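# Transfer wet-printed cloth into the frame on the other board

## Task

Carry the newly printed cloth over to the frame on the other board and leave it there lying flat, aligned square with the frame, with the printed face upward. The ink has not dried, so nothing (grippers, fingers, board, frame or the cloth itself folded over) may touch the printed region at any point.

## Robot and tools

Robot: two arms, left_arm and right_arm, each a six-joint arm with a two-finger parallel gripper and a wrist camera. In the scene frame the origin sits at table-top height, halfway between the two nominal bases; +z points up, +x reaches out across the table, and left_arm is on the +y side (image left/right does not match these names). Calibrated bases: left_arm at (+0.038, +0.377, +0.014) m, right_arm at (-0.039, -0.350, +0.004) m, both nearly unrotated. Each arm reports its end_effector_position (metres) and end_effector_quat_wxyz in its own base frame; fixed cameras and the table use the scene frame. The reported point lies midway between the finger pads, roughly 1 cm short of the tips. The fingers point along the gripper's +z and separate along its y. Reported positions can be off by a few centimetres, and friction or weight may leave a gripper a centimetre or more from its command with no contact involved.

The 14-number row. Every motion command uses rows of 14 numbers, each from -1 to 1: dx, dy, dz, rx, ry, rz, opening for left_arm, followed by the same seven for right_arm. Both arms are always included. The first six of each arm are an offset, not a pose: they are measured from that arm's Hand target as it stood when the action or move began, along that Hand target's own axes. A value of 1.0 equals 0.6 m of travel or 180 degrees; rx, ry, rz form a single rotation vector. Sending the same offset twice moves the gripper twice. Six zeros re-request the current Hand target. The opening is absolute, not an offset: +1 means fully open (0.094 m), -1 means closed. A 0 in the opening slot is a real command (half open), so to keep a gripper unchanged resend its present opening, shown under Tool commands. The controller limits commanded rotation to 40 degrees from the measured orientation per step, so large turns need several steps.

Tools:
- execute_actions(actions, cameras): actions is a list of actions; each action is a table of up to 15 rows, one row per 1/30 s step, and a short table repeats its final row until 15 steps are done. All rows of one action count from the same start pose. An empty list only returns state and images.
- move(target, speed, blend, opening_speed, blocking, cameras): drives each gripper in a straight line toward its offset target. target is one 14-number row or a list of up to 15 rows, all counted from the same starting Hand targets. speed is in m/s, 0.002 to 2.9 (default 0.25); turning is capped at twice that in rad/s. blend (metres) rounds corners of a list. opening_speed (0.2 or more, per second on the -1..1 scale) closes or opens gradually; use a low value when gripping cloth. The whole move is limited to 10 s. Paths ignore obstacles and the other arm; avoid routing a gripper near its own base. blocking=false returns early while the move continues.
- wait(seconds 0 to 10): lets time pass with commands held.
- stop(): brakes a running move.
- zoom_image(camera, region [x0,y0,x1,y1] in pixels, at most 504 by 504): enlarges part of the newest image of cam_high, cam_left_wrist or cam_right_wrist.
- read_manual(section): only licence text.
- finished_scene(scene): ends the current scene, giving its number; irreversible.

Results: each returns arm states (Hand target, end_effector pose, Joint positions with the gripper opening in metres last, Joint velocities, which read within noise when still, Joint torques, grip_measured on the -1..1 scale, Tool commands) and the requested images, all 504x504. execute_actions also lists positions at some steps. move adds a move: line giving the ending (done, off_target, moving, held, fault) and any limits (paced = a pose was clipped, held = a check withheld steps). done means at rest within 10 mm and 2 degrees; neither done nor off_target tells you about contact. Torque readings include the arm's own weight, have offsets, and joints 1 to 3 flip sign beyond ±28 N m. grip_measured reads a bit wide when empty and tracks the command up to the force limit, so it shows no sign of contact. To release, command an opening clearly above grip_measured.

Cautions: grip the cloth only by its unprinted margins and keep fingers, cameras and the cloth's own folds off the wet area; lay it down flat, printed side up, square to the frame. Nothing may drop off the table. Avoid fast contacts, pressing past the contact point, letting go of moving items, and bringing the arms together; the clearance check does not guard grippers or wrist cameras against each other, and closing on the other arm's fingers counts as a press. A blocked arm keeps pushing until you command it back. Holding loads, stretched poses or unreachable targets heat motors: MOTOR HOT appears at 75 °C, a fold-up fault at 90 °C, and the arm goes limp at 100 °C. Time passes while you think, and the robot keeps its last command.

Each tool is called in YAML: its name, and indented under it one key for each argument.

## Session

execute_actions:
  actions: []

zoom_image:
  camera: "cam_high"
  region: [120, 230, 400, 410]

Scene clock: 0.00 s.
left_arm: end_effector_position=(+0.3783, -0.0230, +0.1388) grip_measured=+1.000 end_effector_quat_wxyz=(+0.669, +0.035, +0.741, -0.031) | right_arm: end_effector_position=(+0.3729, +0.0071, +0.1589) grip_measured=+1.000 end_effector_quat_wxyz=(+0.702, +0.016, +0.712, -0.021)
Joint positions: left_arm=[-0.037 1.514 0.23 1.182 0.056 0.006 0.094] | right_arm=[0.08 1.499 0.203 1.283 0.133 -0.006 0.094]
Joint velocities: within noise
Joint torques (N m): no reading
Heat: left arm: 28 °C; right arm: 32 °C.
Hand target: left_arm +0.3802, -0.0231, +0.1469; +0.679, +0.035, +0.733, -0.031 | right_arm +0.3741, +0.0072, +0.1658; +0.709, +0.017, +0.704, -0.020
Tool commands: left_gripper/opening=+1.0 right_gripper/opening=+1.0
camera_calibration:
cam_left_wrist: T_world_to_cam=[[-0.0463649, -0.998919, 0.00333604, 0.000497868], [-0.405029, 0.0157464, -0.914168, 0.32292], [0.913128, -0.0437365, -0.405321, -0.195401], [0, 0, 0, 1]] pos_world=[0.309241, -0.0131337, 0.216001]
cam_right_wrist: T_world_to_cam=[[-0.00956486, -0.999911, 0.0093047, 0.0143674], [-0.315533, -0.00581168, -0.948897, 0.308163], [0.948866, -0.012012, -0.315449, -0.20676], [0, 0, 0, 1]] pos_world=[0.29356, 0.0136735, 0.227058]

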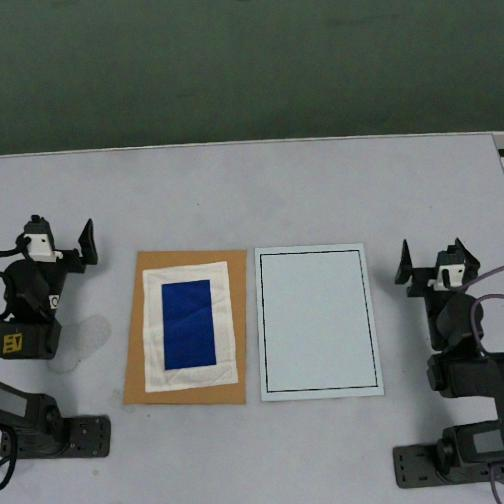

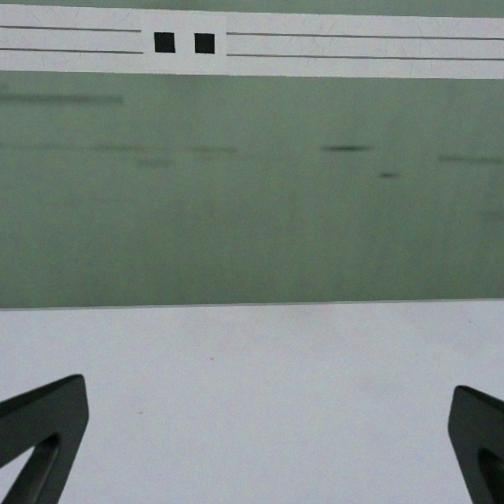

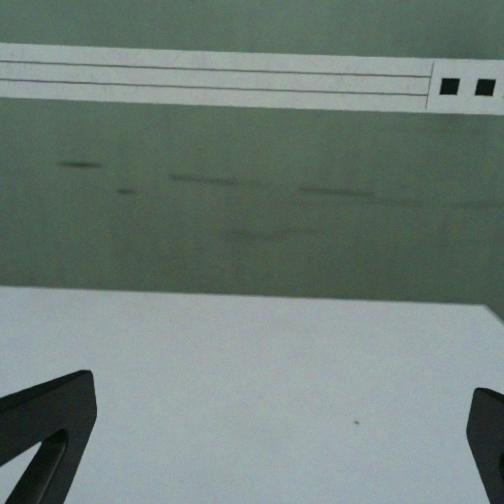

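Scaled by 1.800.

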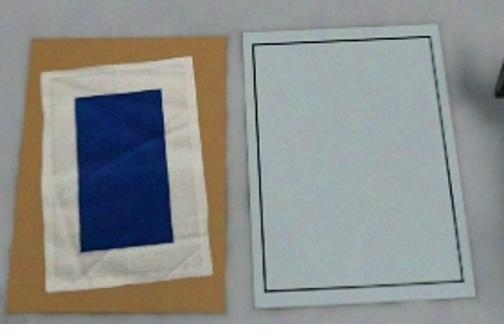

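move:
  target:
    - [0.0782,-0.2975,-0.4365,0.3971,0.2325,0.2259,-0.4,0.0543,0.6313,-0.3388,-0.4952,0.2272,-0.2543,-0.4]
    - [0.2195,-0.2978,-0.4257,0.3971,0.2325,0.2259,-0.4,0.1958,0.6318,-0.34,-0.4952,0.2272,-0.2543,-0.4]
  speed: 0.2

Scene clock: 47.00 s.
left_arm: end_effector_position=(+0.1001, -0.1737, +0.0359) grip_measured=-0.398 end_effector_quat_wxyz=(+0.217, +0.647, +0.703, -0.201) | right_arm: end_effector_position=(+0.1935, +0.3916, +0.0433) grip_measured=-0.398 end_effector_quat_wxyz=(-0.198, +0.696, -0.657, -0.212)
Joint positions: left_arm=[-0.681 0.849 0.327 -0.608 0.421 0.711 0.028] | right_arm=[0.97 1.872 1.149 -0.364 -0.349 -0.572 0.028]
Joint velocities: within noise
Joint torques (N m): left_arm=[-0.62 -0.42 5.7 1.06 0.23 -0.09] | right_arm=[0.4 -8.77 5.26 1.38 -0.38 -0.05]
Heat: left arm: 32 °C; right arm: 33 °C.
Hand target: left_arm +0.0999, -0.1762, +0.0350; +0.221, +0.646, +0.701, -0.204 | right_arm +0.1914, +0.3961, +0.0453; -0.205, +0.699, -0.649, -0.220
Off the commanded pose: left_arm 0.003 m, 1 deg | right_arm 0.005 m, 1 deg.
move: done
camera_calibration:
cam_left_wrist: T_world_to_cam=[[-0.992863, -0.115004, -0.0315691, 0.0868849], [-0.101579, 0.954202, -0.281389, 0.228502], [0.0624842, -0.276174, -0.959074, 0.0750312], [0, 0, 0, 1]] pos_world=[0.104788, -0.187323, 0.139001]
cam_right_wrist: T_world_to_cam=[[0.995732, 0.0846292, -0.0368105, -0.219061], [0.0711287, -0.957889, -0.278189, 0.413073], [-0.0588033, 0.274384, -0.959821, 0.0422675], [0, 0, 0, 1]] pos_world=[0.19123, 0.40262, 0.147418]

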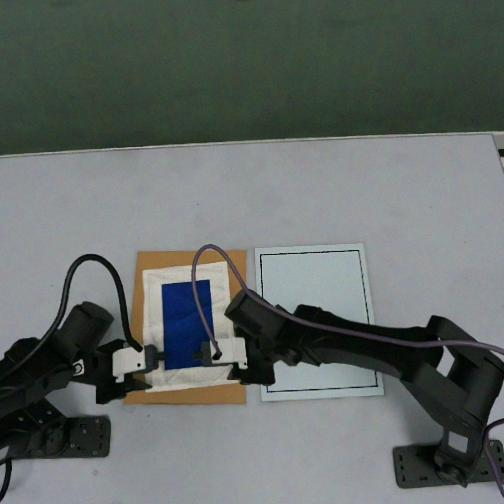

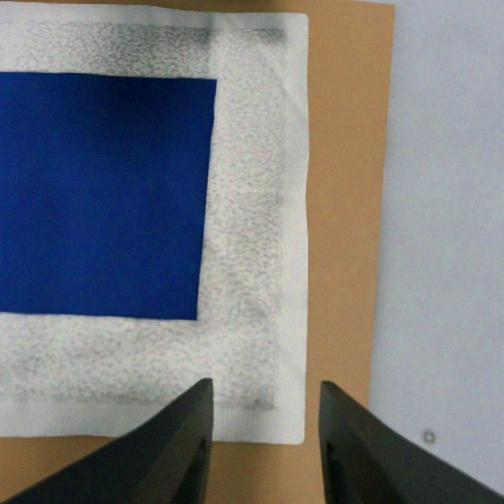

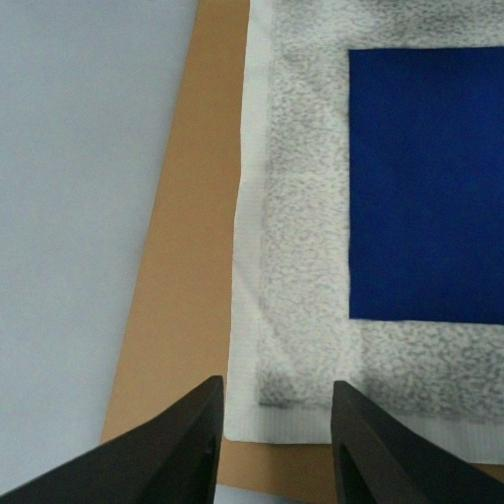

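move:
  target: [0.0197,-0.0067,0.0270,0,0,0,-0.4,0.0253,0.0135,0.035,0,0,0,-0.4]
  speed: 0.06

Scene clock: 59.60 s.
left_arm: end_effector_position=(+0.0957, -0.1737, +0.0154) grip_measured=-0.398 end_effector_quat_wxyz=(+0.216, +0.647, +0.703, -0.201) | right_arm: end_effector_position=(+0.1868, +0.3929, +0.0231) grip_measured=-0.398 end_effector_quat_wxyz=(-0.205, +0.698, -0.651, -0.215)
Joint positions: left_arm=[-0.704 0.874 0.247 -0.495 0.412 0.689 0.028] | right_arm=[0.984 1.896 1.08 -0.251 -0.349 -0.565 0.028]
Joint velocities: within noise
Joint torques (N m): left_arm=[-0.65 -0.62 5.61 1.06 0.25 -0.07] | right_arm=[0.64 -8.03 4.6 1.45 -0.28 0.03]
Heat: left arm: 31 °C; right arm: 34 °C.
Hand target: left_arm +0.0958, -0.1762, +0.0150; +0.221, +0.646, +0.701, -0.204 | right_arm +0.1833, +0.3950, +0.0191; -0.205, +0.698, -0.649, -0.220
Off the commanded pose: left_arm 0.003 m, 1 deg | right_arm 0.006 m, 1 deg.
move: done
camera_calibration:
cam_left_wrist: T_world_to_cam=[[-0.993058, -0.113452, -0.0310669, 0.0822159], [-0.100278, 0.954581, -0.280569, 0.222141], [0.0614869, -0.275506, -0.959331, 0.0558916], [0, 0, 0, 1]] pos_world=[0.100485, -0.187326, 0.118499]
cam_right_wrist: T_world_to_cam=[[0.995195, 0.0936508, -0.0285763, -0.216972], [0.0812442, -0.952707, -0.292828, 0.405525], [-0.0546484, 0.2891, -0.955738, 0.0154429], [0, 0, 0, 1]] pos_world=[0.183827, 0.402202, 0.127308]

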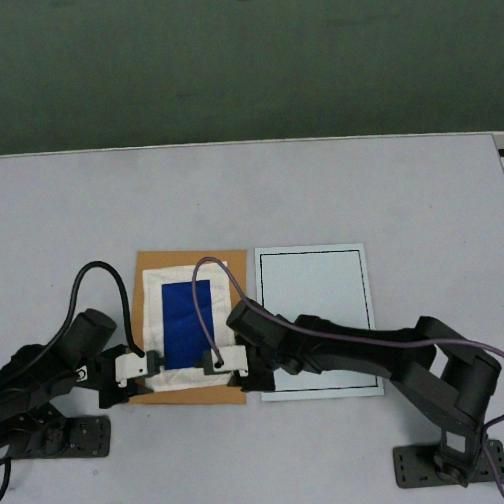

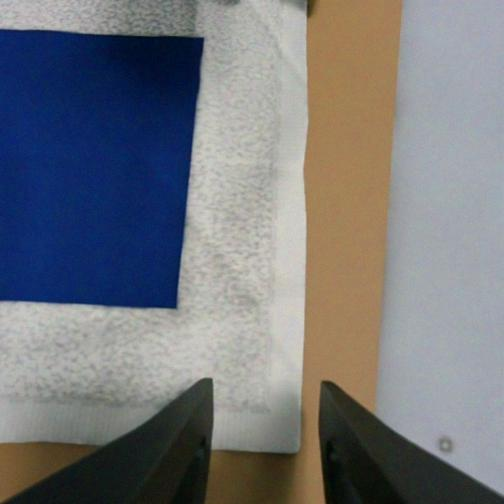

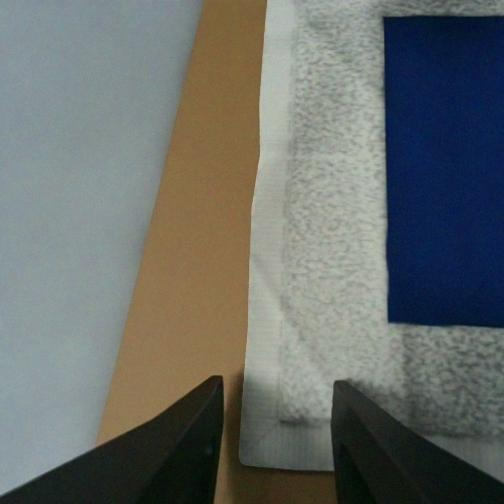

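move:
  target: [0.0128,0.001,0.0183,0,0,0,-0.4,0.017,0.0007,0.0097,0,0,0,-0.4]
  speed: 0.05
  cameras: ["cam_left_wrist","cam_right_wrist"]

Scene clock: 65.20 s.
left_arm: end_effector_position=(+0.0988, -0.1767, +0.0053) grip_measured=-0.398 end_effector_quat_wxyz=(+0.224, +0.647, +0.700, -0.202) | right_arm: end_effector_position=(+0.1870, +0.3944, +0.0202) grip_measured=-0.398 end_effector_quat_wxyz=(-0.218, +0.697, -0.647, -0.220)
Joint positions: left_arm=[-0.704 0.923 0.209 -0.391 0.414 0.689 0.028] | right_arm=[0.984 1.896 1.05 -0.192 -0.353 -0.565 0.028]
Joint velocities: within noise
Joint torques (N m): left_arm=[-0.27 -0.44 5.01 1.02 0.19 -0.06] | right_arm=[-0.09 -7.27 4.22 1.32 -0.27 -0.05]
Heat: left arm: 31 °C; right arm: 34 °C.
Hand target: left_arm +0.0963, -0.1761, +0.0015; +0.221, +0.646, +0.701, -0.204 | right_arm +0.1833, +0.3899, +0.0085; -0.205, +0.698, -0.650, -0.220
Off the commanded pose: left_arm 0.004 m, 0 deg | right_arm 0.013 m, 2 deg.
move: off_target (right_arm)
camera_calibration:
cam_left_wrist: T_world_to_cam=[[-0.992721, -0.113333, -0.0407497, 0.0846355], [-0.0965651, 0.951209, -0.293047, 0.221606], [0.0719735, -0.286979, -0.955229, 0.0420359], [0, 0, 0, 1]] pos_world=[0.102393, -0.189138, 0.108544]
cam_right_wrist: T_world_to_cam=[[0.995291, 0.0959065, -0.0140624, -0.218568], [0.0865895, -0.944895, -0.315716, 0.402487], [-0.0435667, 0.313012, -0.94875, 0.000626044], [0, 0, 0, 1]] pos_world=[0.182715, 0.401074, 0.124592]
Images, in order (width x height): cam_left_wrist 504x504, cam_right_wrist 504x504.

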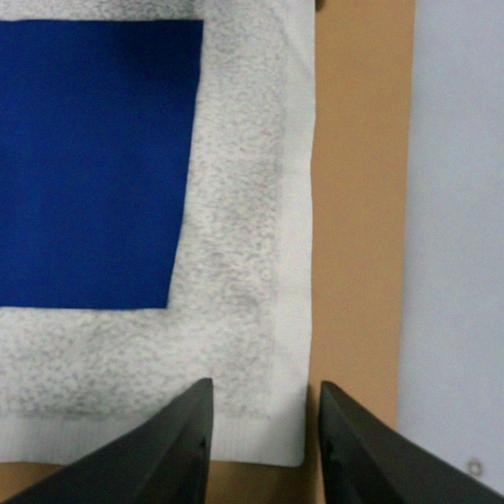

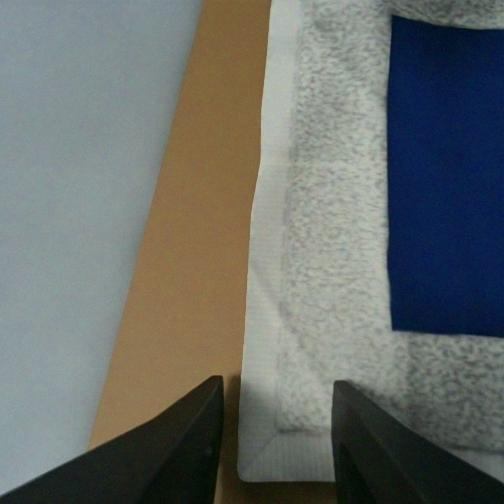

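move:
  target: [0,0,0,0,0,0,-1,0,0,0,0,0,0,-1]
  opening_speed: 0.2

Scene clock: 70.80 s.
left_arm: end_effector_position=(+0.0996, -0.1774, +0.0056) grip_measured=-0.987 end_effector_quat_wxyz=(+0.227, +0.647, +0.699, -0.202) | right_arm: end_effector_position=(+0.1877, +0.3958, +0.0205) grip_measured=-0.940 end_effector_quat_wxyz=(-0.221, +0.697, -0.646, -0.220)
Joint positions: left_arm=[-0.704 0.923 0.207 -0.384 0.414 0.689 0.001] | right_arm=[0.984 1.898 1.05 -0.184 -0.354 -0.565 0.003]
Joint velocities: within noise
Joint torques (N m): left_arm=[-0.34 -0.36 5.01 0.97 0.25 -0.07] | right_arm=[-0.13 -7.38 4.16 1.27 -0.27 -0.04]
Heat: left arm: 31 °C; right arm: 34 °C.
Hand target: left_arm +0.0964, -0.1761, +0.0016; +0.221, +0.646, +0.701, -0.204 | right_arm +0.1833, +0.3900, +0.0086; -0.205, +0.698, -0.650, -0.220
Off the commanded pose: left_arm 0.005 m, 1 deg | right_arm 0.014 m, 2 deg.
move: off_target (right_arm)
camera_calibration:
cam_left_wrist: T_world_to_cam=[[-0.99252, -0.113491, -0.04498, 0.0854297], [-0.0951595, 0.950032, -0.297294, 0.222151], [0.0764726, -0.29079, -0.953726, 0.0409701], [0, 0, 0, 1]] pos_world=[0.102797, -0.189441, 0.108961]
cam_right_wrist: T_world_to_cam=[[0.99529, 0.0963968, -0.010293, -0.219701], [0.0880013, -0.942906, -0.321223, 0.402958], [-0.0406702, 0.318804, -0.946948, -0.00231279], [0, 0, 0, 1]] pos_world=[0.183112, 0.401867, 0.124988]

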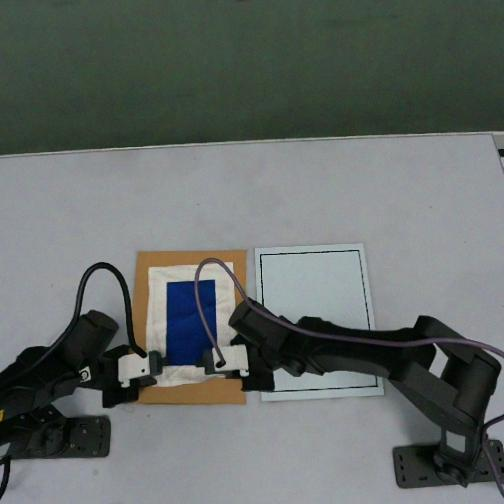

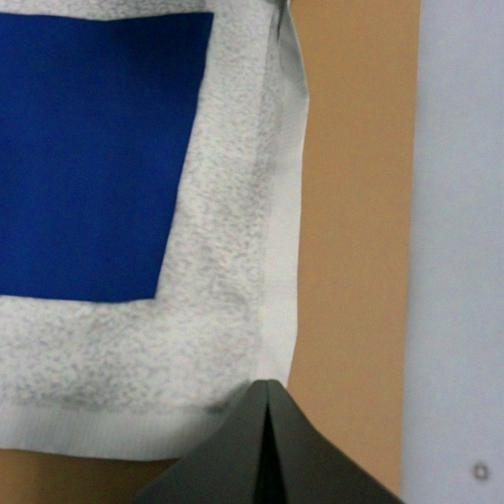

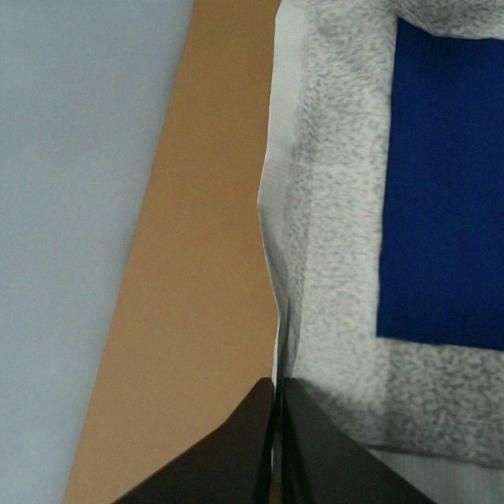

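move:
  target: [-0.0191,0,-0.0273,0,0,0,-1,0,0,0,0,0,0,-1]
  speed: 0.05
  cameras: []

move:
  target: [0,0,0,0,0,0,-0.4,0,0,0,0,0,0,-1]
  cameras: ["cam_left_wrist"]

Scene clock: 80.60 s.
left_arm: end_effector_position=(+0.0923, -0.1708, +0.0104) grip_measured=-0.987 end_effector_quat_wxyz=(+0.209, +0.647, +0.705, -0.202) | right_arm: end_effector_position=(+0.1877, +0.3958, +0.0205) grip_measured=-0.940 end_effector_quat_wxyz=(-0.221, +0.697, -0.646, -0.220)
Joint positions: left_arm=[-0.704 0.875 0.231 -0.493 0.412 0.688 0.001] | right_arm=[0.984 1.898 1.05 -0.184 -0.354 -0.565 0.003]
Joint velocities: within noise
Joint torques (N m): left_arm=[-0.43 -1.57 8.79 0.67 0.22 -0.08] | right_arm=[-0.02 -7.46 4.19 1.24 -0.26 -0.03]
Heat: left arm: 31 °C; right arm: 35 °C.
Hand target: left_arm +0.0964, -0.1761, +0.0216; +0.221, +0.646, +0.701, -0.204 | right_arm +0.1833, +0.3899, +0.0086; -0.205, +0.698, -0.650, -0.220
Off the commanded pose: left_arm 0.013 m, 1 deg | right_arm 0.014 m, 2 deg.
move: off_target (left_arm, right_arm)
No camera images: "cameras" was empty.

Scene clock: 81.30 s.
left_arm: end_effector_position=(+0.0921, -0.1707, +0.0103) grip_measured=-0.402 end_effector_quat_wxyz=(+0.209, +0.647, +0.705, -0.202) | right_arm: end_effector_position=(+0.1877, +0.3958, +0.0205) grip_measured=-0.940 end_effector_quat_wxyz=(-0.221, +0.697, -0.646, -0.220)
Joint positions: left_arm=[-0.704 0.875 0.231 -0.494 0.412 0.688 0.028] | right_arm=[0.984 1.898 1.05 -0.184 -0.354 -0.565 0.003]
Joint velocities: within noise
Joint torques (N m): left_arm=[-0.42 -1.4 8.72 0.7 0.23 -0.12] | right_arm=[-0.08 -7.41 4.22 1.24 -0.27 -0.04]
Heat: left arm: 31 °C; right arm: 35 °C.
Hand target: left_arm +0.0964, -0.1761, +0.0216; +0.221, +0.646, +0.701, -0.204 | right_arm +0.1833, +0.3899, +0.0086; -0.205, +0.698, -0.650, -0.220
Off the commanded pose: left_arm 0.013 m, 1 deg | right_arm 0.014 m, 2 deg.
move: off_target (left_arm, right_arm)
camera_calibration:
cam_left_wrist: T_world_to_cam=[[-0.993278, -0.114011, -0.0200241, 0.078641], [-0.104404, 0.957069, -0.270404, 0.218303], [0.0499934, -0.266496, -0.962539, 0.0545963], [0, 0, 0, 1]] pos_world=[0.0981746, -0.185416, 0.113156]
Images, in order (width x height): cam_left_wrist 504x504.

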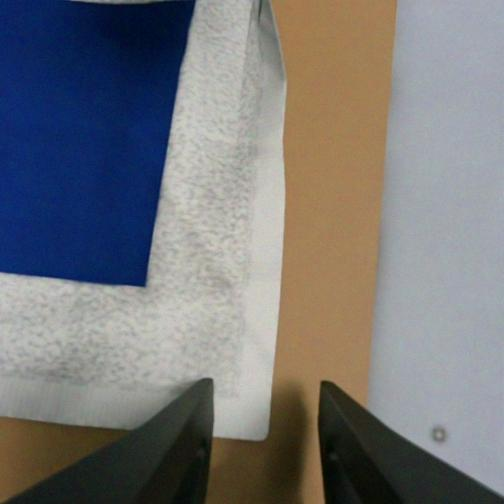

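move:
  target: [0.0226,0,0.0322,0,0,0,-0.4,0,0,0,0,0,0,-1]
  speed: 0.05
  cameras: ["cam_left_wrist"]

move:
  target: [0,0,0,0,0,0,-0.8,0,0,0,0,0,0,-1]
  opening_speed: 0.2
  cameras: ["cam_left_wrist"]

Scene clock: 88.20 s.
left_arm: end_effector_position=(+0.1005, -0.1798, +0.0048) grip_measured=-0.402 end_effector_quat_wxyz=(+0.231, +0.647, +0.697, -0.205) | right_arm: end_effector_position=(+0.1877, +0.3958, +0.0205) grip_measured=-0.940 end_effector_quat_wxyz=(-0.221, +0.697, -0.646, -0.220)
Joint positions: left_arm=[-0.704 0.936 0.2 -0.355 0.421 0.688 0.028] | right_arm=[0.984 1.898 1.05 -0.184 -0.354 -0.565 0.003]
Joint velocities: within noise
Joint torques (N m): left_arm=[-0.18 -0.29 4.66 0.89 0.15 -0.08] | right_arm=[-0.08 -7.36 4.16 1.26 -0.28 -0.03]
Heat: left arm: 30 °C; right arm: 35 °C.
Hand target: left_arm +0.0963, -0.1760, -0.0021; +0.221, +0.646, +0.701, -0.204 | right_arm +0.1833, +0.3899, +0.0086; -0.205, +0.698, -0.650, -0.220
Off the commanded pose: left_arm 0.009 m, 1 deg | right_arm 0.014 m, 2 deg.
move: off_target (right_arm)
camera_calibration:
cam_left_wrist: T_world_to_cam=[[-0.992718, -0.111197, -0.0463183, 0.0863579], [-0.0916515, 0.946768, -0.308593, 0.223392], [0.0781673, -0.302101, -0.950066, 0.037207], [0, 0, 0, 1]] pos_world=[0.103295, -0.190657, 0.108286]
Images, in order (width x height): cam_left_wrist 504x504.

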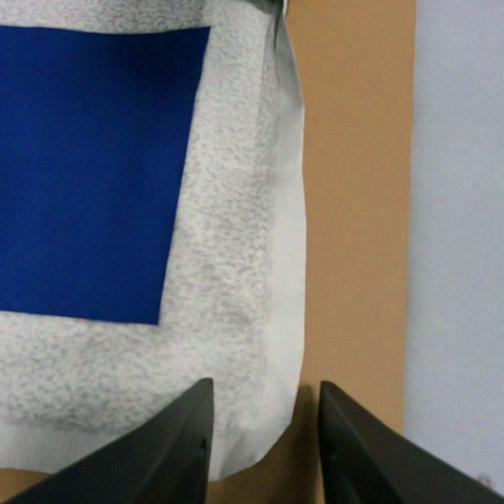

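Scene clock: 90.40 s.
left_arm: end_effector_position=(+0.1021, -0.1800, +0.0052) grip_measured=-0.797 end_effector_quat_wxyz=(+0.234, +0.647, +0.697, -0.202) | right_arm: end_effector_position=(+0.1877, +0.3958, +0.0205) grip_measured=-0.940 end_effector_quat_wxyz=(-0.221, +0.697, -0.646, -0.220)
Joint positions: left_arm=[-0.704 0.936 0.2 -0.349 0.416 0.688 0.01] | right_arm=[0.984 1.898 1.05 -0.184 -0.354 -0.565 0.003]
Joint velocities: within noise
Joint torques (N m): left_arm=[-0.18 -0.27 4.71 0.87 0.18 -0.05] | right_arm=[-0.09 -7.38 4.21 1.24 -0.25 -0.04]
Heat: left arm: 30 °C; right arm: 35 °C.
Hand target: left_arm +0.0963, -0.1761, -0.0021; +0.221, +0.646, +0.701, -0.204 | right_arm +0.1833, +0.3899, +0.0086; -0.205, +0.698, -0.650, -0.220
Off the commanded pose: left_arm 0.010 m, 2 deg | right_arm 0.014 m, 2 deg.
move: off_target (right_arm)
camera_calibration:
cam_left_wrist: T_world_to_cam=[[-0.992058, -0.11361, -0.0539824, 0.0874583], [-0.0915412, 0.946453, -0.309592, 0.223786], [0.0862647, -0.302192, -0.949336, 0.0364478], [0, 0, 0, 1]] pos_world=[0.104105, -0.190852, 0.108605]
Images, in order (width x height): cam_left_wrist 504x504.

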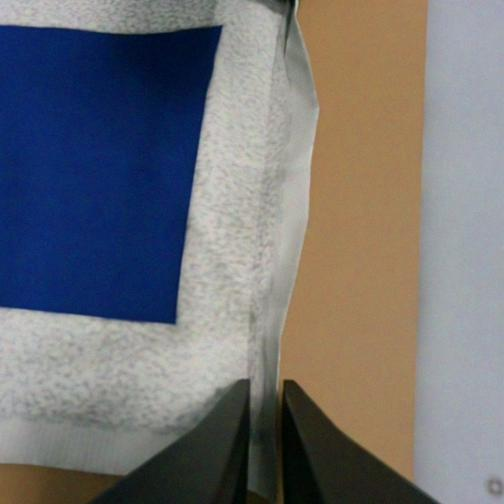

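move:
  target: [0,0,0,0,0,0,-1,0,0,0,0,0,0,-1]
  opening_speed: 0.2
  speed: 0.03

Scene clock: 116.07 s.
left_arm: end_effector_position=(+0.1025, -0.1801, +0.0052) grip_measured=-0.937 end_effector_quat_wxyz=(+0.235, +0.647, +0.696, -0.202) | right_arm: end_effector_position=(+0.1877, +0.3958, +0.0205) grip_measured=-0.940 end_effector_quat_wxyz=(-0.221, +0.697, -0.646, -0.220)
Joint positions: left_arm=[-0.704 0.936 0.2 -0.347 0.415 0.688 0.003] | right_arm=[0.984 1.898 1.05 -0.184 -0.354 -0.565 0.003]
Joint velocities: within noise
Joint torques (N m): left_arm=[-0.24 -0.24 4.68 0.84 0.19 -0.07] | right_arm=[-0.06 -7.41 4.21 1.26 -0.26 -0.04]
Heat: left arm: 31 °C; right arm: 36 °C.
Hand target: left_arm +0.0964, -0.1760, -0.0021; +0.221, +0.646, +0.701, -0.204 | right_arm +0.1833, +0.3899, +0.0086; -0.205, +0.698, -0.650, -0.220
Off the commanded pose: left_arm 0.010 m, 2 deg | right_arm 0.014 m, 2 deg.
move: off_target (right_arm)
camera_calibration:
cam_left_wrist: T_world_to_cam=[[-0.991891, -0.114212, -0.0557492, 0.0878125], [-0.0915409, 0.94632, -0.309998, 0.223958], [0.0881619, -0.302381, -0.949101, 0.0362315], [0, 0, 0, 1]] pos_world=[0.104408, -0.190951, 0.108709]
cam_right_wrist: T_world_to_cam=[[0.99529, 0.0963968, -0.010293, -0.219701], [0.0880013, -0.942906, -0.321223, 0.402958], [-0.0406702, 0.318804, -0.946948, -0.00231279], [0, 0, 0, 1]] pos_world=[0.183112, 0.401867, 0.124988]

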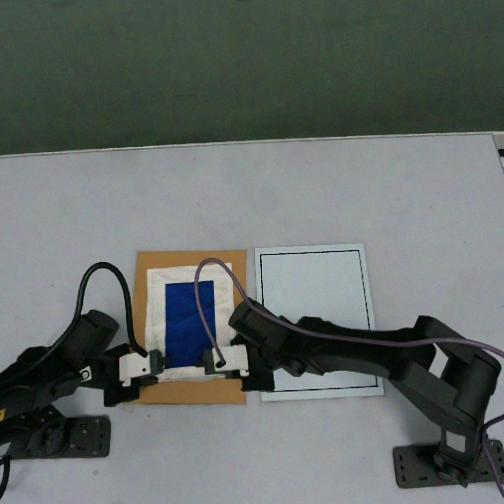

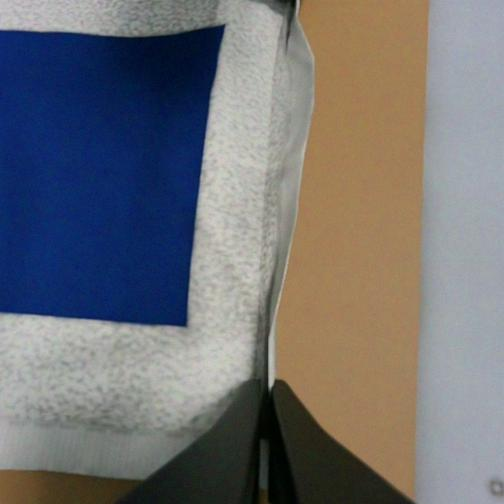

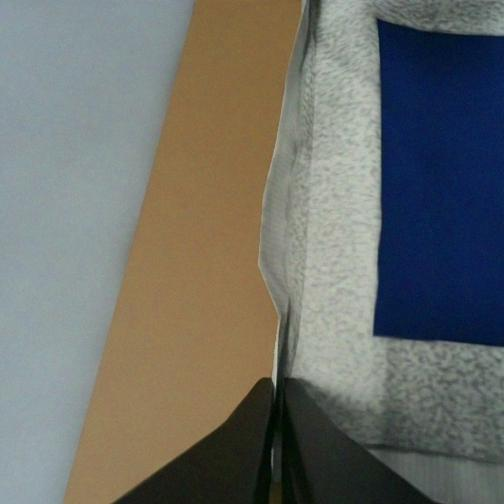

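move:
  target: [-0.0574,0,-0.0819,0,0,0,-1,-0.0574,0,-0.0819,0,0,0,-1]
  speed: 0.05

move:
  target: [-0.0956,0,-0.1365,0,0,0,-1,-0.1052,0,-0.1502,0,0,0,-1]
  speed: 0.06

move:
  target: [-0.0765,0,-0.1092,0,0,0,-1,-0.0765,0,-0.1092,0,0,0,-1]
  speed: 0.06

Scene clock: 122.60 s.
left_arm: end_effector_position=(+0.0947, -0.1737, +0.0475) grip_measured=-0.938 end_effector_quat_wxyz=(+0.214, +0.647, +0.703, -0.202) | right_arm: end_effector_position=(+0.1814, +0.3863, +0.0494) grip_measured=-0.940 end_effector_quat_wxyz=(-0.192, +0.699, -0.655, -0.216)
Joint positions: left_arm=[-0.706 0.807 0.363 -0.682 0.414 0.687 0.003] | right_arm=[0.984 1.831 1.125 -0.388 -0.354 -0.565 0.003]
Joint velocities: within noise
Joint torques (N m): left_arm=[-0.27 -1.26 9.14 0.59 0.24 -0.05] | right_arm=[-0.02 -11.03 7.76 0.86 -0.28 -0.03]
Heat: left arm: 30 °C; right arm: 36 °C.
Hand target: left_arm +0.0964, -0.1761, +0.0580; +0.221, +0.646, +0.701, -0.204 | right_arm +0.1833, +0.3900, +0.0686; -0.205, +0.698, -0.650, -0.220
Off the commanded pose: left_arm 0.011 m, 1 deg | right_arm 0.020 m, 2 deg.
move: off_target (left_arm, right_arm)
camera_calibration:
cam_left_wrist: T_world_to_cam=[[-0.993316, -0.112534, -0.0256721, 0.0820698], [-0.100993, 0.955038, -0.278751, 0.23114], [0.0558868, -0.274296, -0.96002, 0.0874422], [0, 0, 0, 1]] pos_world=[0.099978, -0.187527, 0.150484]
cam_right_wrist: T_world_to_cam=[[0.994275, 0.0948467, -0.0492117, -0.209485], [0.0777917, -0.95825, -0.275147, 0.40933], [-0.073254, 0.269744, -0.960142, 0.0533298], [0, 0, 0, 1]] pos_world=[0.180349, 0.397724, 0.153521]

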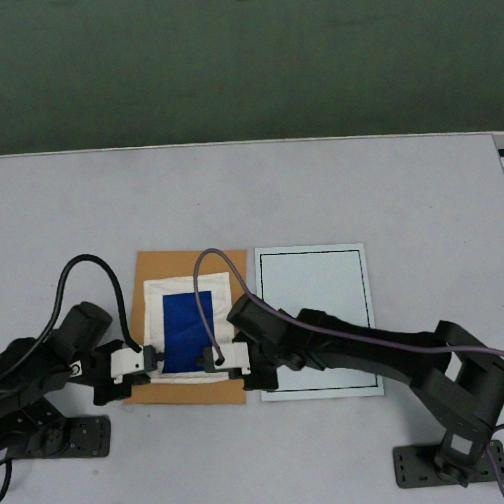

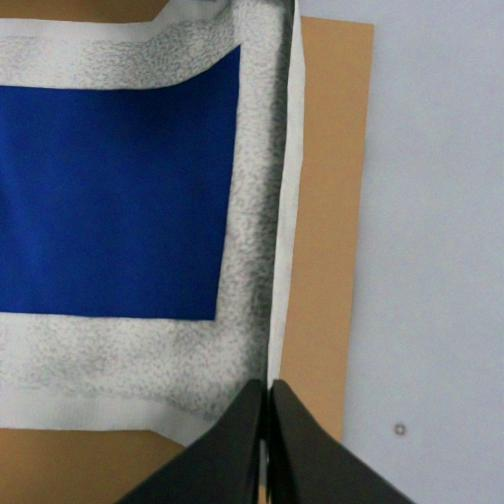

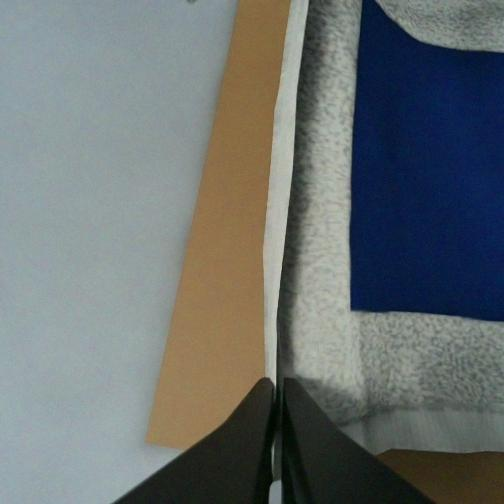

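Scene clock: 125.03 s.
left_arm: end_effector_position=(+0.0966, -0.1751, +0.1487) grip_measured=-0.938 end_effector_quat_wxyz=(+0.216, +0.647, +0.702, -0.202) | right_arm: end_effector_position=(+0.1836, +0.3896, +0.1564) grip_measured=-0.940 end_effector_quat_wxyz=(-0.187, +0.699, -0.656, -0.215)
Joint positions: left_arm=[-0.706 0.812 0.767 -1.076 0.413 0.687 0.003] | right_arm=[0.984 1.752 1.473 -0.826 -0.354 -0.565 0.003]
Joint velocities: within noise
Joint torques (N m): left_arm=[-0.02 -0.54 9.17 0.68 0.21 -0.06] | right_arm=[0.02 -10.85 8.53 0.92 -0.26 -0.03]
Heat: left arm: 30 °C; right arm: 37 °C.
Hand target: left_arm +0.0965, -0.1761, +0.1579; +0.221, +0.646, +0.701, -0.204 | right_arm +0.1833, +0.3900, +0.1787; -0.205, +0.698, -0.650, -0.220
Off the commanded pose: left_arm 0.009 m, 1 deg | right_arm 0.022 m, 2 deg.
move: off_target (right_arm)
camera_calibration:
cam_left_wrist: T_world_to_cam=[[-0.993159, -0.112982, -0.0294997, 0.0869044], [-0.100184, 0.954232, -0.281787, 0.261116], [0.0599865, -0.276904, -0.959023, 0.18316], [0, 0, 0, 1]] pos_world=[0.101482, -0.188628, 0.251798]
cam_right_wrist: T_world_to_cam=[[0.993963, 0.0943766, -0.0559528, -0.205421], [0.0761849, -0.960676, -0.267018, 0.441809], [-0.0789527, 0.261143, -0.962066, 0.16002], [0, 0, 0, 1]] pos_world=[0.183156, 0.402034, 0.260427]

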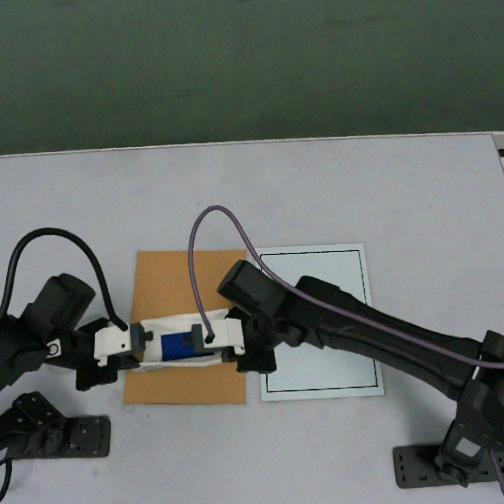

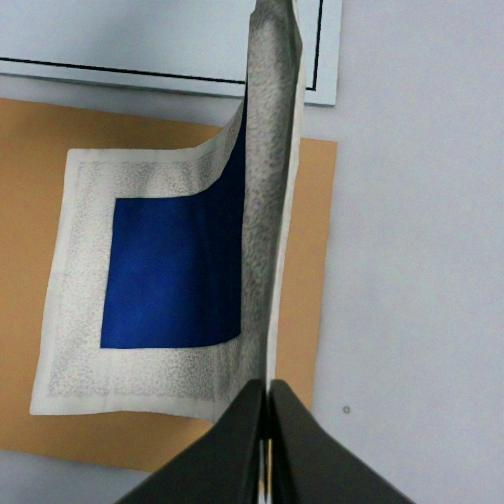

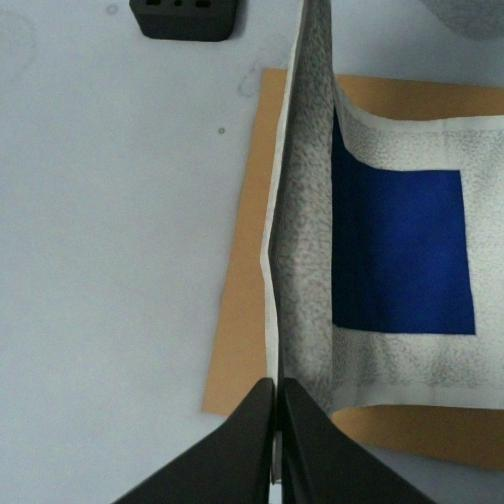

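Scene clock: 127.00 s.
left_arm: end_effector_position=(+0.0980, -0.1762, +0.2299) grip_measured=-0.938 end_effector_quat_wxyz=(+0.217, +0.647, +0.702, -0.202) | right_arm: end_effector_position=(+0.1832, +0.3889, +0.2527) grip_measured=-0.940 end_effector_quat_wxyz=(-0.203, +0.698, -0.651, -0.218)
Joint positions: left_arm=[-0.706 0.924 1.139 -1.336 0.412 0.687 0.003] | right_arm=[0.984 1.774 1.873 -1.168 -0.354 -0.565 0.003]
Joint velocities: within noise
Joint torques (N m): left_arm=[0.01 -0.61 8.49 0.69 0.26 -0.04] | right_arm=[-0.08 -7.5 8.25 1.01 -0.27 -0.02]
Heat: left arm: 30 °C; right arm: 37 °C.
Hand target: left_arm +0.0966, -0.1760, +0.2379; +0.221, +0.646, +0.701, -0.204 | right_arm +0.1833, +0.3901, +0.2587; -0.205, +0.698, -0.649, -0.220
Off the commanded pose: left_arm 0.008 m, 1 deg | right_arm 0.006 m, 0 deg.
move: done
camera_calibration:
cam_left_wrist: T_world_to_cam=[[-0.993092, -0.113288, -0.0305584, 0.0907558], [-0.100184, 0.954228, -0.281801, 0.285181], [0.0610845, -0.276793, -0.958986, 0.260549], [0, 0, 0, 1]] pos_world=[0.102784, -0.189728, 0.333]
cam_right_wrist: T_world_to_cam=[[0.994837, 0.0957497, -0.0336255, -0.205825], [0.0817325, -0.952371, -0.293786, 0.469355], [-0.0601539, 0.289521, -0.95528, 0.236621], [0, 0, 0, 1]] pos_world=[0.180634, 0.398201, 0.357008]

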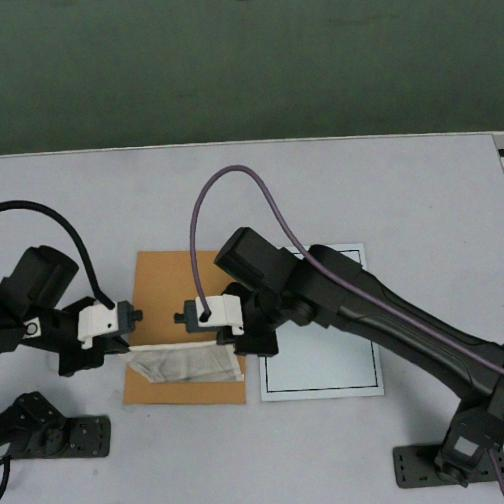

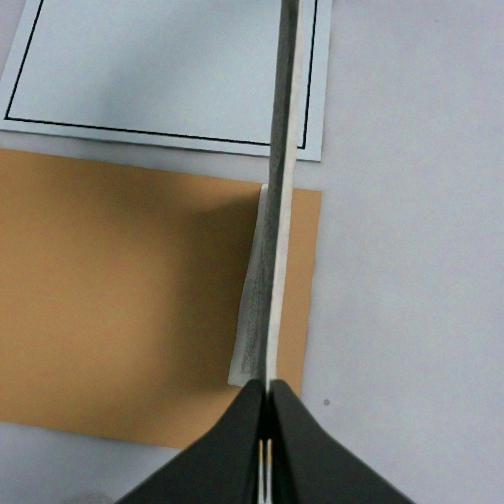

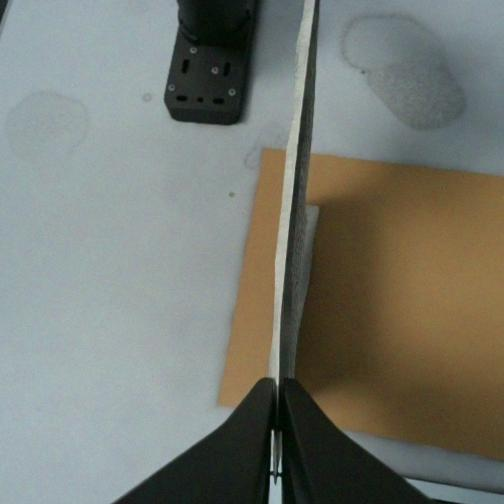

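move:
  target: [-0.1298,-0.0032,-0.011,-0.0416,-0.0046,0.0372,-1,0.0435,0.0073,-0.1118,0.0492,0.0041,-0.0263,-1]
  speed: 0.08

Scene clock: 140.47 s.
left_arm: end_effector_position=(+0.0973, -0.2297, +0.2744) grip_measured=-0.938 end_effector_quat_wxyz=(+0.257, +0.675, +0.677, -0.142) | right_arm: end_effector_position=(+0.1853, +0.3383, +0.2962) grip_measured=-0.940 end_effector_quat_wxyz=(-0.263, +0.709, -0.635, -0.158)
Joint positions: left_arm=[-1.099 1.078 1.376 -1.281 0.106 0.438 0.003] | right_arm=[0.955 1.596 1.838 -1.233 -0.245 -0.652 0.003]
Joint velocities: within noise
Joint torques (N m): left_arm=[-0.68 -1.62 8.62 1.23 0.05 -0.15] | right_arm=[-0.54 -8.17 4.75 1.2 -0.13 -0.06]
Heat: left arm: 30 °C; right arm: 37 °C.
Hand target: left_arm +0.0996, -0.2360, +0.2879; +0.279, +0.669, +0.673, -0.149 | right_arm +0.1832, +0.3301, +0.2987; -0.263, +0.708, -0.636, -0.156
Off the commanded pose: left_arm 0.015 m, 3 deg | right_arm 0.009 m, 0 deg.
move: off_target (left_arm)
camera_calibration:
cam_left_wrist: T_world_to_cam=[[-0.978789, -0.0799573, -0.188622, 0.135021], [-0.0288467, 0.96531, -0.259507, 0.338167], [0.202829, -0.248561, -0.947142, 0.277871], [0, 0, 0, 1]] pos_world=[0.0855514, -0.246572, 0.376408]
cam_right_wrist: T_world_to_cam=[[0.987067, 0.0818409, 0.137842, -0.246324], [0.118636, -0.951228, -0.284765, 0.423788], [0.107814, 0.297435, -0.948635, 0.257149], [0, 0, 0, 1]] pos_world=[0.165138, 0.346794, 0.398575]

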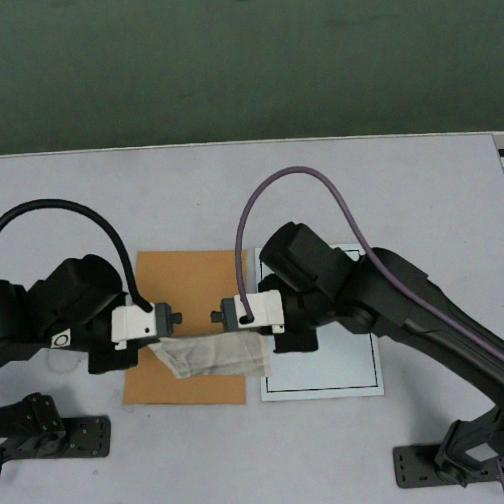

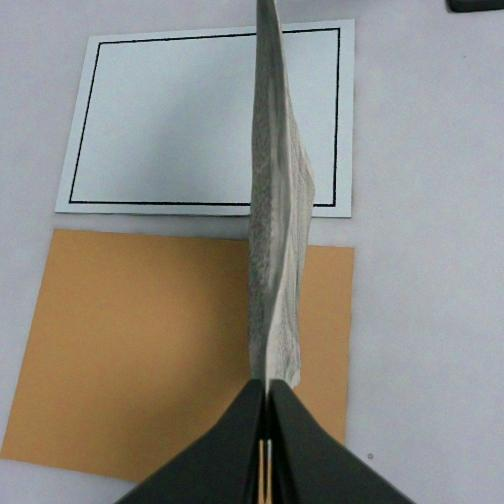

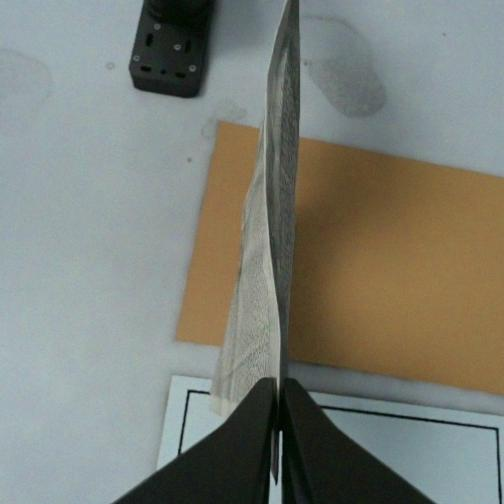

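move:
  target: [-0.248,0.4095,0.2475,-0.1266,-0.013,0.1091,-1,0.3187,-0.3855,-0.1413,0.1457,0.0114,-0.0816,-1]
  speed: 0.08

Scene clock: 161.97 s.
left_arm: end_effector_position=(+0.3517, -0.4251, +0.2817) grip_measured=-0.938 end_effector_quat_wxyz=(+0.418, +0.711, +0.565, +0.017) | right_arm: end_effector_position=(+0.4211, +0.1354, +0.2885) grip_measured=-0.940 end_effector_quat_wxyz=(-0.405, +0.710, -0.576, +0.031)
Joint positions: left_arm=[-0.889 1.977 2.068 -0.798 -0.023 0.919 0.003] | right_arm=[0.116 1.677 1.761 -0.951 -0.496 -1.477 0.003]
Joint velocities: within noise
Joint torques (N m): left_arm=[0.59 -9.28 9.89 1.54 -0.05 0.05] | right_arm=[-0.47 -6.94 8.66 1.67 -0.46 -0.01]
Heat: left arm: 31 °C; right arm: 36 °C.
Hand target: left_arm +0.3597, -0.4278, +0.2973; +0.440, +0.702, +0.560, +0.022 | right_arm +0.4280, +0.1370, +0.3014; -0.422, +0.708, -0.565, +0.039
Off the commanded pose: left_arm 0.018 m, 3 deg | right_arm 0.015 m, 3 deg.
move: off_target (left_arm, right_arm)
camera_calibration:
cam_left_wrist: T_world_to_cam=[[-0.768778, -0.0229622, -0.639103, 0.447074], [0.170967, 0.955602, -0.239991, 0.456241], [0.616239, -0.293765, -0.73072, -0.04092], [0, 0, 0, 1]] pos_world=[0.290915, -0.43774, 0.365319]
cam_right_wrist: T_world_to_cam=[[0.812632, 0.0343591, 0.581763, -0.509572], [0.177012, -0.96565, -0.190226, 0.150779], [0.555244, 0.257563, -0.790801, 0.0561462], [0, 0, 0, 1]] pos_world=[0.35623, 0.148647, 0.369532]

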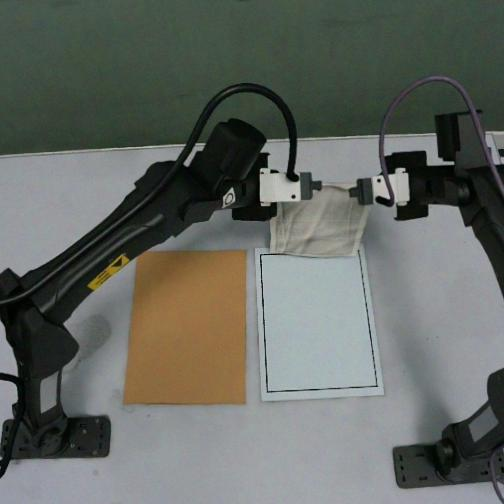

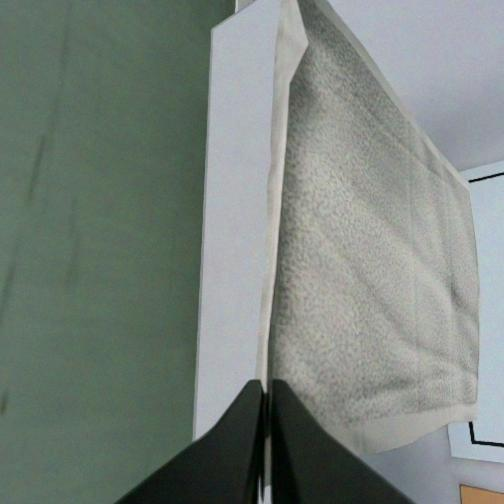

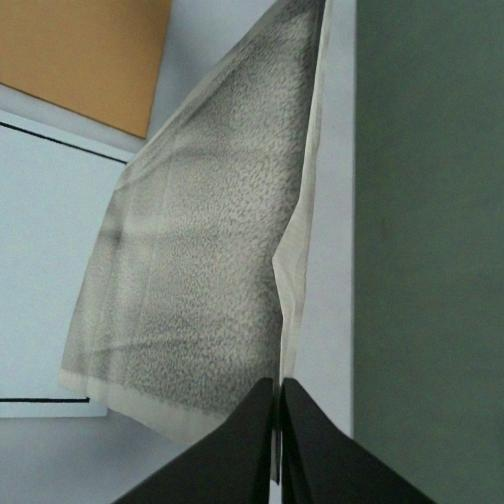

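zoom_image:
  camera: "cam_high"
  region: [230, 150, 410, 330]

Scaled by 2.800.

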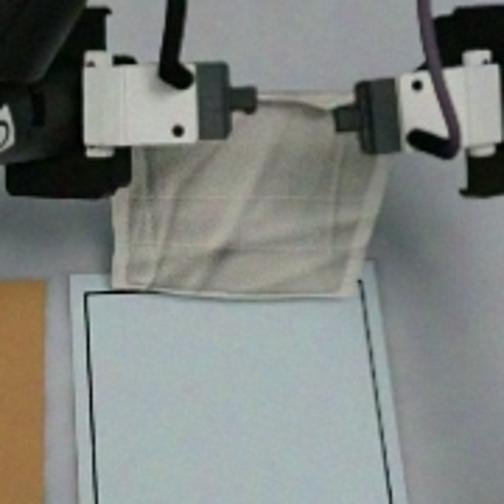

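move:
  target: [0.036,-0.0192,0.0343,0,0,0,-1,0.0275,0.0065,0.0533,0,0,0,-1]
  speed: 0.05

zoom_image:
  camera: "cam_high"
  region: [230, 150, 410, 330]

Scene clock: 189.70 s.
left_arm: end_effector_position=(+0.3681, -0.4237, +0.2542) grip_measured=-0.938 end_effector_quat_wxyz=(+0.422, +0.707, +0.567, +0.023) | right_arm: end_effector_position=(+0.4462, +0.1384, +0.2741) grip_measured=-0.940 end_effector_quat_wxyz=(-0.418, +0.708, -0.568, +0.044)
Joint positions: left_arm=[-0.863 1.977 1.948 -0.669 -0.017 0.935 0.003] | right_arm=[0.116 1.727 1.734 -0.834 -0.496 -1.477 0.003]
Joint velocities: within noise
Joint torques (N m): left_arm=[0.58 -11.34 6.5 1.56 0.07 0.06] | right_arm=[0.06 -7.72 5.39 1.73 -0.4 0.01]
Heat: left arm: 33 °C; right arm: 34 °C.
Hand target: left_arm +0.3697, -0.4228, +0.2673; +0.440, +0.702, +0.560, +0.022 | right_arm +0.4480, +0.1410, +0.2716; -0.423, +0.708, -0.565, +0.039
Off the commanded pose: left_arm 0.013 m, 2 deg | right_arm 0.004 m, 1 deg.
move: off_target (left_arm)
camera_calibration:
cam_left_wrist: T_world_to_cam=[[-0.760624, -0.0318117, -0.648413, 0.437723], [0.16314, 0.957381, -0.238342, 0.448636], [0.62836, -0.287071, -0.723017, -0.0742821], [0, 0, 0, 1]] pos_world=[0.306428, -0.436915, 0.337047]
cam_right_wrist: T_world_to_cam=[[0.788806, 0.0323153, 0.613793, -0.519553], [0.185247, -0.964681, -0.187279, 0.141797], [0.586062, 0.26143, -0.766932, 0.00931716], [0, 0, 0, 1]] pos_world=[0.378098, 0.151142, 0.352599]

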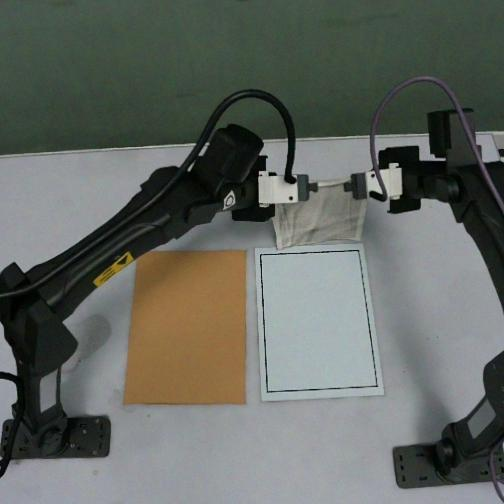

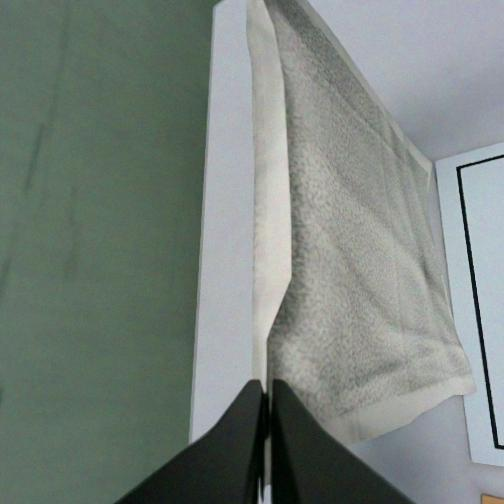

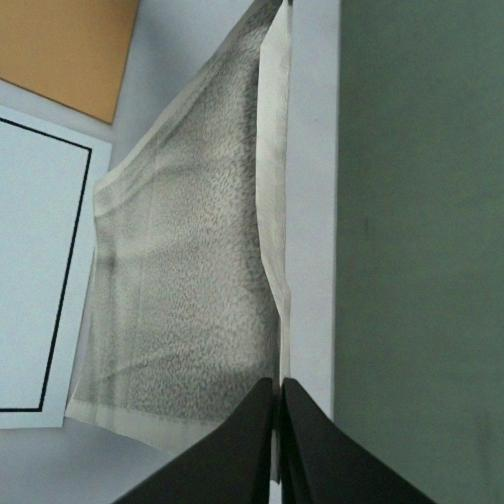

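Scaled by 2.800.

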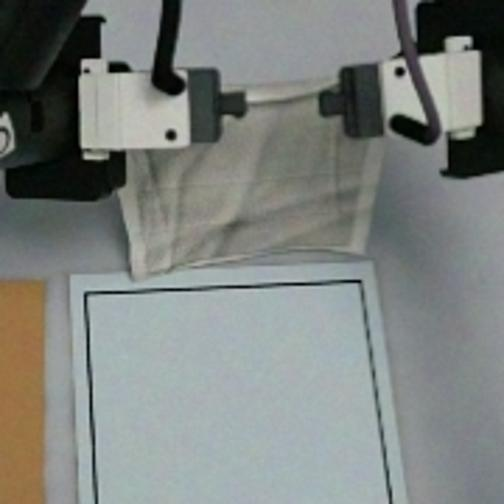

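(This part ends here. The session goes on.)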